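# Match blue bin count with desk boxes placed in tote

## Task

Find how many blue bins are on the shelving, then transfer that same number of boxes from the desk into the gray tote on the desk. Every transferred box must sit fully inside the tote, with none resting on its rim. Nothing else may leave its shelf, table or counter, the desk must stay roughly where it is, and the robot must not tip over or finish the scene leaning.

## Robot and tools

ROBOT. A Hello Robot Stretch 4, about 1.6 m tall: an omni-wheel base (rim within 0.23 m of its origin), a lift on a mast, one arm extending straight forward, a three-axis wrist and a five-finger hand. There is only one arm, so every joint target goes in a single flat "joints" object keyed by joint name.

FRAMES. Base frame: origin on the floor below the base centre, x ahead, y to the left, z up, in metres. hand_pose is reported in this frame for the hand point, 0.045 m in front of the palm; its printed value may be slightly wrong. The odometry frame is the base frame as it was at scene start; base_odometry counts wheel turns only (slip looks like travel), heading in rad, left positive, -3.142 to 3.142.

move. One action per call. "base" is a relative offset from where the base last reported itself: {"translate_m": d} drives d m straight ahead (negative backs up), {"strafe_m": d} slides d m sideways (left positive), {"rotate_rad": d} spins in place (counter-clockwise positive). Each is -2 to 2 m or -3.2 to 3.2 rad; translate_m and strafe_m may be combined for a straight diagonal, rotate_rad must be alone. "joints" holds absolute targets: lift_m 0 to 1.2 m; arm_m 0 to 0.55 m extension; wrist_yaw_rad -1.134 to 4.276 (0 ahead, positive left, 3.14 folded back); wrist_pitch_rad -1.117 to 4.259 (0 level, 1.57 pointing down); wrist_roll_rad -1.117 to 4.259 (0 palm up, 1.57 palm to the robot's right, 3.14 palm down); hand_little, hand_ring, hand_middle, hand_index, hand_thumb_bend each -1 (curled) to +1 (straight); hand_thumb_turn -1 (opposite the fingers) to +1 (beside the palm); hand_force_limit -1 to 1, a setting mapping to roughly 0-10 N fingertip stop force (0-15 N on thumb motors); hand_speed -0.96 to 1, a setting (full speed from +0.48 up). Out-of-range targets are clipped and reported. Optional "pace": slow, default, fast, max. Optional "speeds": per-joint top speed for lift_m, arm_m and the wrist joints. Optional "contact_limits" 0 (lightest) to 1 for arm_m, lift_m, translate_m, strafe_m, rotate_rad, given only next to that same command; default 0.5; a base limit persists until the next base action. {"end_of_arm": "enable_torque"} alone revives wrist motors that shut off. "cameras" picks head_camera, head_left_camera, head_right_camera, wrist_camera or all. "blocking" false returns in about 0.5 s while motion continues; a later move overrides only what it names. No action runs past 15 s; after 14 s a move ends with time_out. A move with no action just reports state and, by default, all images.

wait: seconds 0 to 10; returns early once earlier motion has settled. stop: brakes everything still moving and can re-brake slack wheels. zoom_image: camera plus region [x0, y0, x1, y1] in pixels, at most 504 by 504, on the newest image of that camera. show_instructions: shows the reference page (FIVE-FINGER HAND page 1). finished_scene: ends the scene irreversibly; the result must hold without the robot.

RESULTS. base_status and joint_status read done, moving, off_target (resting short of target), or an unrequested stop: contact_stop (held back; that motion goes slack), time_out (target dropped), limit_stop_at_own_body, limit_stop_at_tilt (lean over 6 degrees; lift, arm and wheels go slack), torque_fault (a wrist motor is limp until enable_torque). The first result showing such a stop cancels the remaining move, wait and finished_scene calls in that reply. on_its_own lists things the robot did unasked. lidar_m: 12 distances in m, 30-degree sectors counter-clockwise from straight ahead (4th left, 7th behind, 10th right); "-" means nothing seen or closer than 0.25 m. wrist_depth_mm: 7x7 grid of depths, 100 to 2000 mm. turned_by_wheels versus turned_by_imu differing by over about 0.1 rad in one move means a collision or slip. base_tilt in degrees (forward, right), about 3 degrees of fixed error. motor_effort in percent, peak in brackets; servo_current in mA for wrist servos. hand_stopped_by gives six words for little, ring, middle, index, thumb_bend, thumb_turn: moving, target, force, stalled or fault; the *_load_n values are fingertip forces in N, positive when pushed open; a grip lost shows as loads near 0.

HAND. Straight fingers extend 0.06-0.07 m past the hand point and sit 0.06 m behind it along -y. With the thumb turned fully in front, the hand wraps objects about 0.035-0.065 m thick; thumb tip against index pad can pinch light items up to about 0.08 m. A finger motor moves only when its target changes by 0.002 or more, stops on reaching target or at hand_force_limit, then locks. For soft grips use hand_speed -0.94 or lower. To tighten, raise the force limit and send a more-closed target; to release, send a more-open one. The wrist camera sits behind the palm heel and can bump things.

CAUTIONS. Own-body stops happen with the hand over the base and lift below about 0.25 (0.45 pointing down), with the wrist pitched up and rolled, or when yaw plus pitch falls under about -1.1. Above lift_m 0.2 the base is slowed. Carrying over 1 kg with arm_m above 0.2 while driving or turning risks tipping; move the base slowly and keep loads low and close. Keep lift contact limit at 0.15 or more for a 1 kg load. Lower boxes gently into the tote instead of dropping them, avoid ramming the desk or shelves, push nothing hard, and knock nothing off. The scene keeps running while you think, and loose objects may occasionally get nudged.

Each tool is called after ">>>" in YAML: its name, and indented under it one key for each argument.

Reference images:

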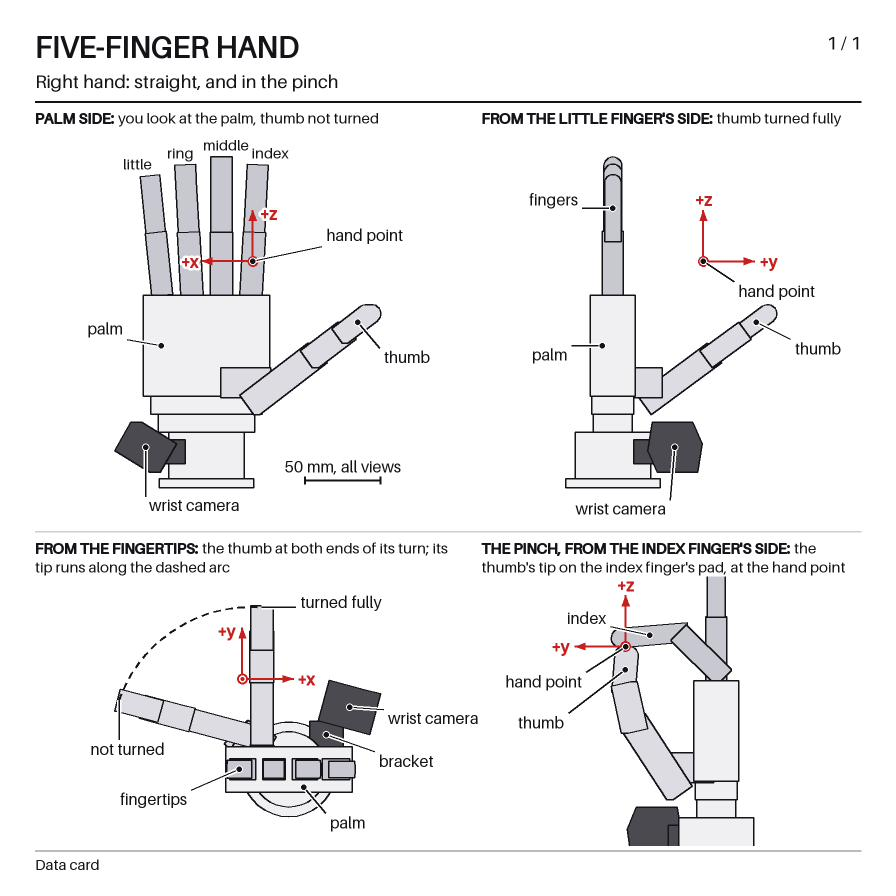

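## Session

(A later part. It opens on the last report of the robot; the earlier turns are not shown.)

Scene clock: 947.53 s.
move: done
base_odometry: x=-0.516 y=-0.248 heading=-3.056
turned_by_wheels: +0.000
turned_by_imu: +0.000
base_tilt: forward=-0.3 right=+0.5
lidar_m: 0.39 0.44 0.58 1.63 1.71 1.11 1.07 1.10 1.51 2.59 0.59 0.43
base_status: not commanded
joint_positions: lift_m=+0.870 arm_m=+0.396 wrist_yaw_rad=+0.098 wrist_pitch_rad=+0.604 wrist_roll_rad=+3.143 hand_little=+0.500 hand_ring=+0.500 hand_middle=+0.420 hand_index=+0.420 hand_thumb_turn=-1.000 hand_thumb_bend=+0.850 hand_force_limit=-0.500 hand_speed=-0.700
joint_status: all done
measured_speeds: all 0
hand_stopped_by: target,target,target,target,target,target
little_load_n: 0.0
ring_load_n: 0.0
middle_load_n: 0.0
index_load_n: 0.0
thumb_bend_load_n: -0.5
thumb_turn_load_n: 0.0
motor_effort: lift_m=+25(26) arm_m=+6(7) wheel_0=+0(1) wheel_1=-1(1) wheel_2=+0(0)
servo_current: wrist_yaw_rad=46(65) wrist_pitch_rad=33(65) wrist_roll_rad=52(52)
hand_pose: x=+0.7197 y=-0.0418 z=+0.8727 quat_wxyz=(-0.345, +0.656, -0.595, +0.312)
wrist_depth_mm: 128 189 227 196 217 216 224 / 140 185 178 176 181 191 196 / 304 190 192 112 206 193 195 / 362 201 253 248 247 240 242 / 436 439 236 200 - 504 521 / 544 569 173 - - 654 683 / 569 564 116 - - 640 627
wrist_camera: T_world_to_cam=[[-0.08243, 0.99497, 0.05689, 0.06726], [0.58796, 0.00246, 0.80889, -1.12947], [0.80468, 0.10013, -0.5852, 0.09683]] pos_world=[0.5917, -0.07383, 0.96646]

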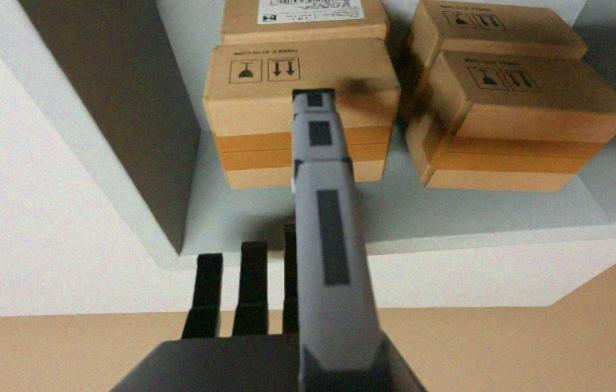

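>>> move:
  joints: {"lift_m": 1.0}

>>> move:
  joints: {"arm_m": 0.1, "hand_speed": 0.3, "hand_thumb_turn": 1}
  cameras: ["all"]

>>> zoom_image:
  camera: "head_camera"
  region: [80, 290, 420, 460]

Scene clock: 951.47 s.
move: done
base_odometry: x=-0.516 y=-0.248 heading=-3.056
turned_by_wheels: +0.000
turned_by_imu: +0.001
base_tilt: forward=-0.3 right=+0.5
lidar_m: 0.39 0.43 0.61 1.63 1.70 1.13 1.07 1.08 1.48 2.60 0.56 0.41
base_status: not commanded
joint_positions: lift_m=+1.000 arm_m=+0.396 wrist_yaw_rad=+0.098 wrist_pitch_rad=+0.604 wrist_roll_rad=+3.143 hand_little=+0.500 hand_ring=+0.500 hand_middle=+0.420 hand_index=+0.420 hand_thumb_turn=-1.000 hand_thumb_bend=+0.850 hand_force_limit=-0.500 hand_speed=-0.700
joint_status: all done
measured_speeds: all 0
hand_stopped_by: target,target,target,target,target,target
little_load_n: 0.0
ring_load_n: 0.0
middle_load_n: 0.0
index_load_n: 0.0
thumb_bend_load_n: 0.0
thumb_turn_load_n: 0.0
motor_effort: lift_m=+24(26) arm_m=+6(7) wheel_0=+0(0) wheel_1=-1(1) wheel_2=+0(0)
servo_current: wrist_yaw_rad=46(65) wrist_pitch_rad=46(59) wrist_roll_rad=46(52)
hand_pose: x=+0.7197 y=-0.0418 z=+1.0027 quat_wxyz=(-0.345, +0.656, -0.595, +0.312)
wrist_depth_mm: 366 359 306 274 291 289 282 / 413 418 332 342 332 320 445 / 469 484 492 112 500 521 530 / 554 564 585 585 - 627 842 / 654 683 661 199 - 741 788 / 609 621 174 - - 683 699 / 559 564 116 - - 634 640
pictures: none

Scene clock: 953.47 s.
move: done
base_odometry: x=-0.516 y=-0.248 heading=-3.056
turned_by_wheels: +0.000
turned_by_imu: +0.000
base_tilt: forward=-0.3 right=+0.5
lidar_m: 0.41 0.43 0.61 1.63 1.72 1.13 1.07 1.10 1.50 2.58 0.56 0.42
base_status: not commanded
joint_positions: lift_m=+1.000 arm_m=+0.100 wrist_yaw_rad=+0.098 wrist_pitch_rad=+0.604 wrist_roll_rad=+3.143 hand_little=+0.500 hand_ring=+0.500 hand_middle=+0.420 hand_index=+0.420 hand_thumb_turn=+1.000 hand_thumb_bend=+0.850 hand_force_limit=-0.500 hand_speed=+0.300
joint_status: all done
measured_speeds: all 0
hand_stopped_by: target,target,target,target,target,target
little_load_n: 0.0
ring_load_n: 0.0
middle_load_n: 0.0
index_load_n: -0.5
thumb_bend_load_n: 0.0
thumb_turn_load_n: -0.5
motor_effort: lift_m=+24(25) arm_m=-6(9) wheel_0=+0(1) wheel_1=-1(1) wheel_2=+0(0)
servo_current: wrist_yaw_rad=46(65) wrist_pitch_rad=52(72) wrist_roll_rad=52(59)
hand_pose: x=+0.4240 y=-0.0418 z=+1.0027 quat_wxyz=(-0.345, +0.656, -0.595, +0.312)
wrist_depth_mm: 368 375 377 382 387 394 402 / 415 421 427 433 442 449 455 / 473 488 473 469 469 521 535 / 559 569 433 436 430 615 647 / 683 699 492 189 549 741 - / 854 878 174 170 931 - - / 831 854 116 114 - - -
pictures: head_camera, head_left_camera, head_right_camera, wrist_camera
wrist_camera: T_world_to_cam=[[-0.08257, 0.99496, 0.05687, 0.03555], [0.58795, 0.00256, 0.8089, -1.06076], [0.80468, 0.10023, -0.58519, 0.41086]] pos_world=[0.296, -0.07383, 1.09646]

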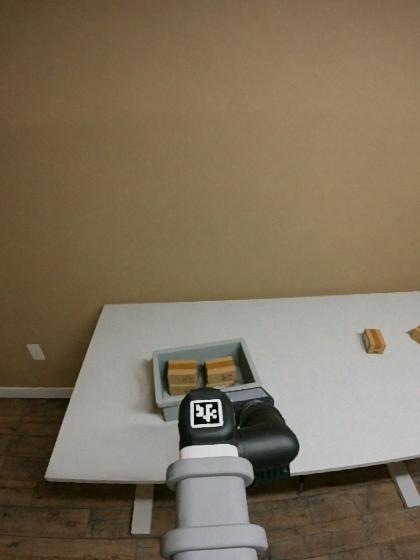

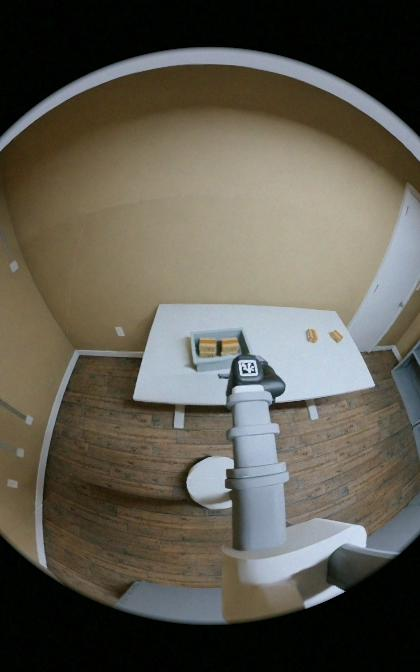

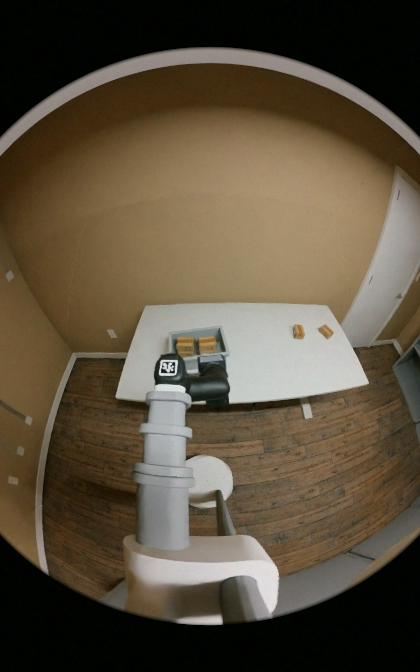

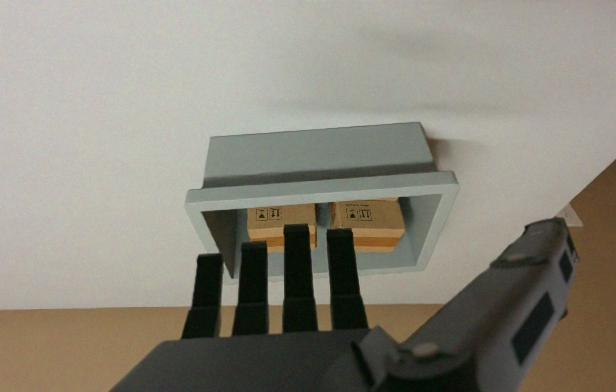

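Scaled by 1.482 from the camera's image (finer frame: 1200x1600).

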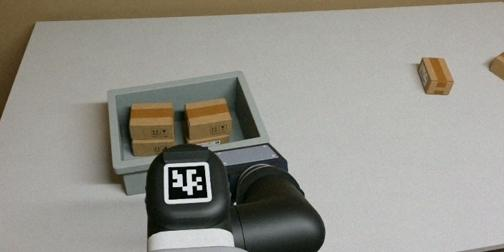

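>>> finished_scene:

The scene is finished: the task was done.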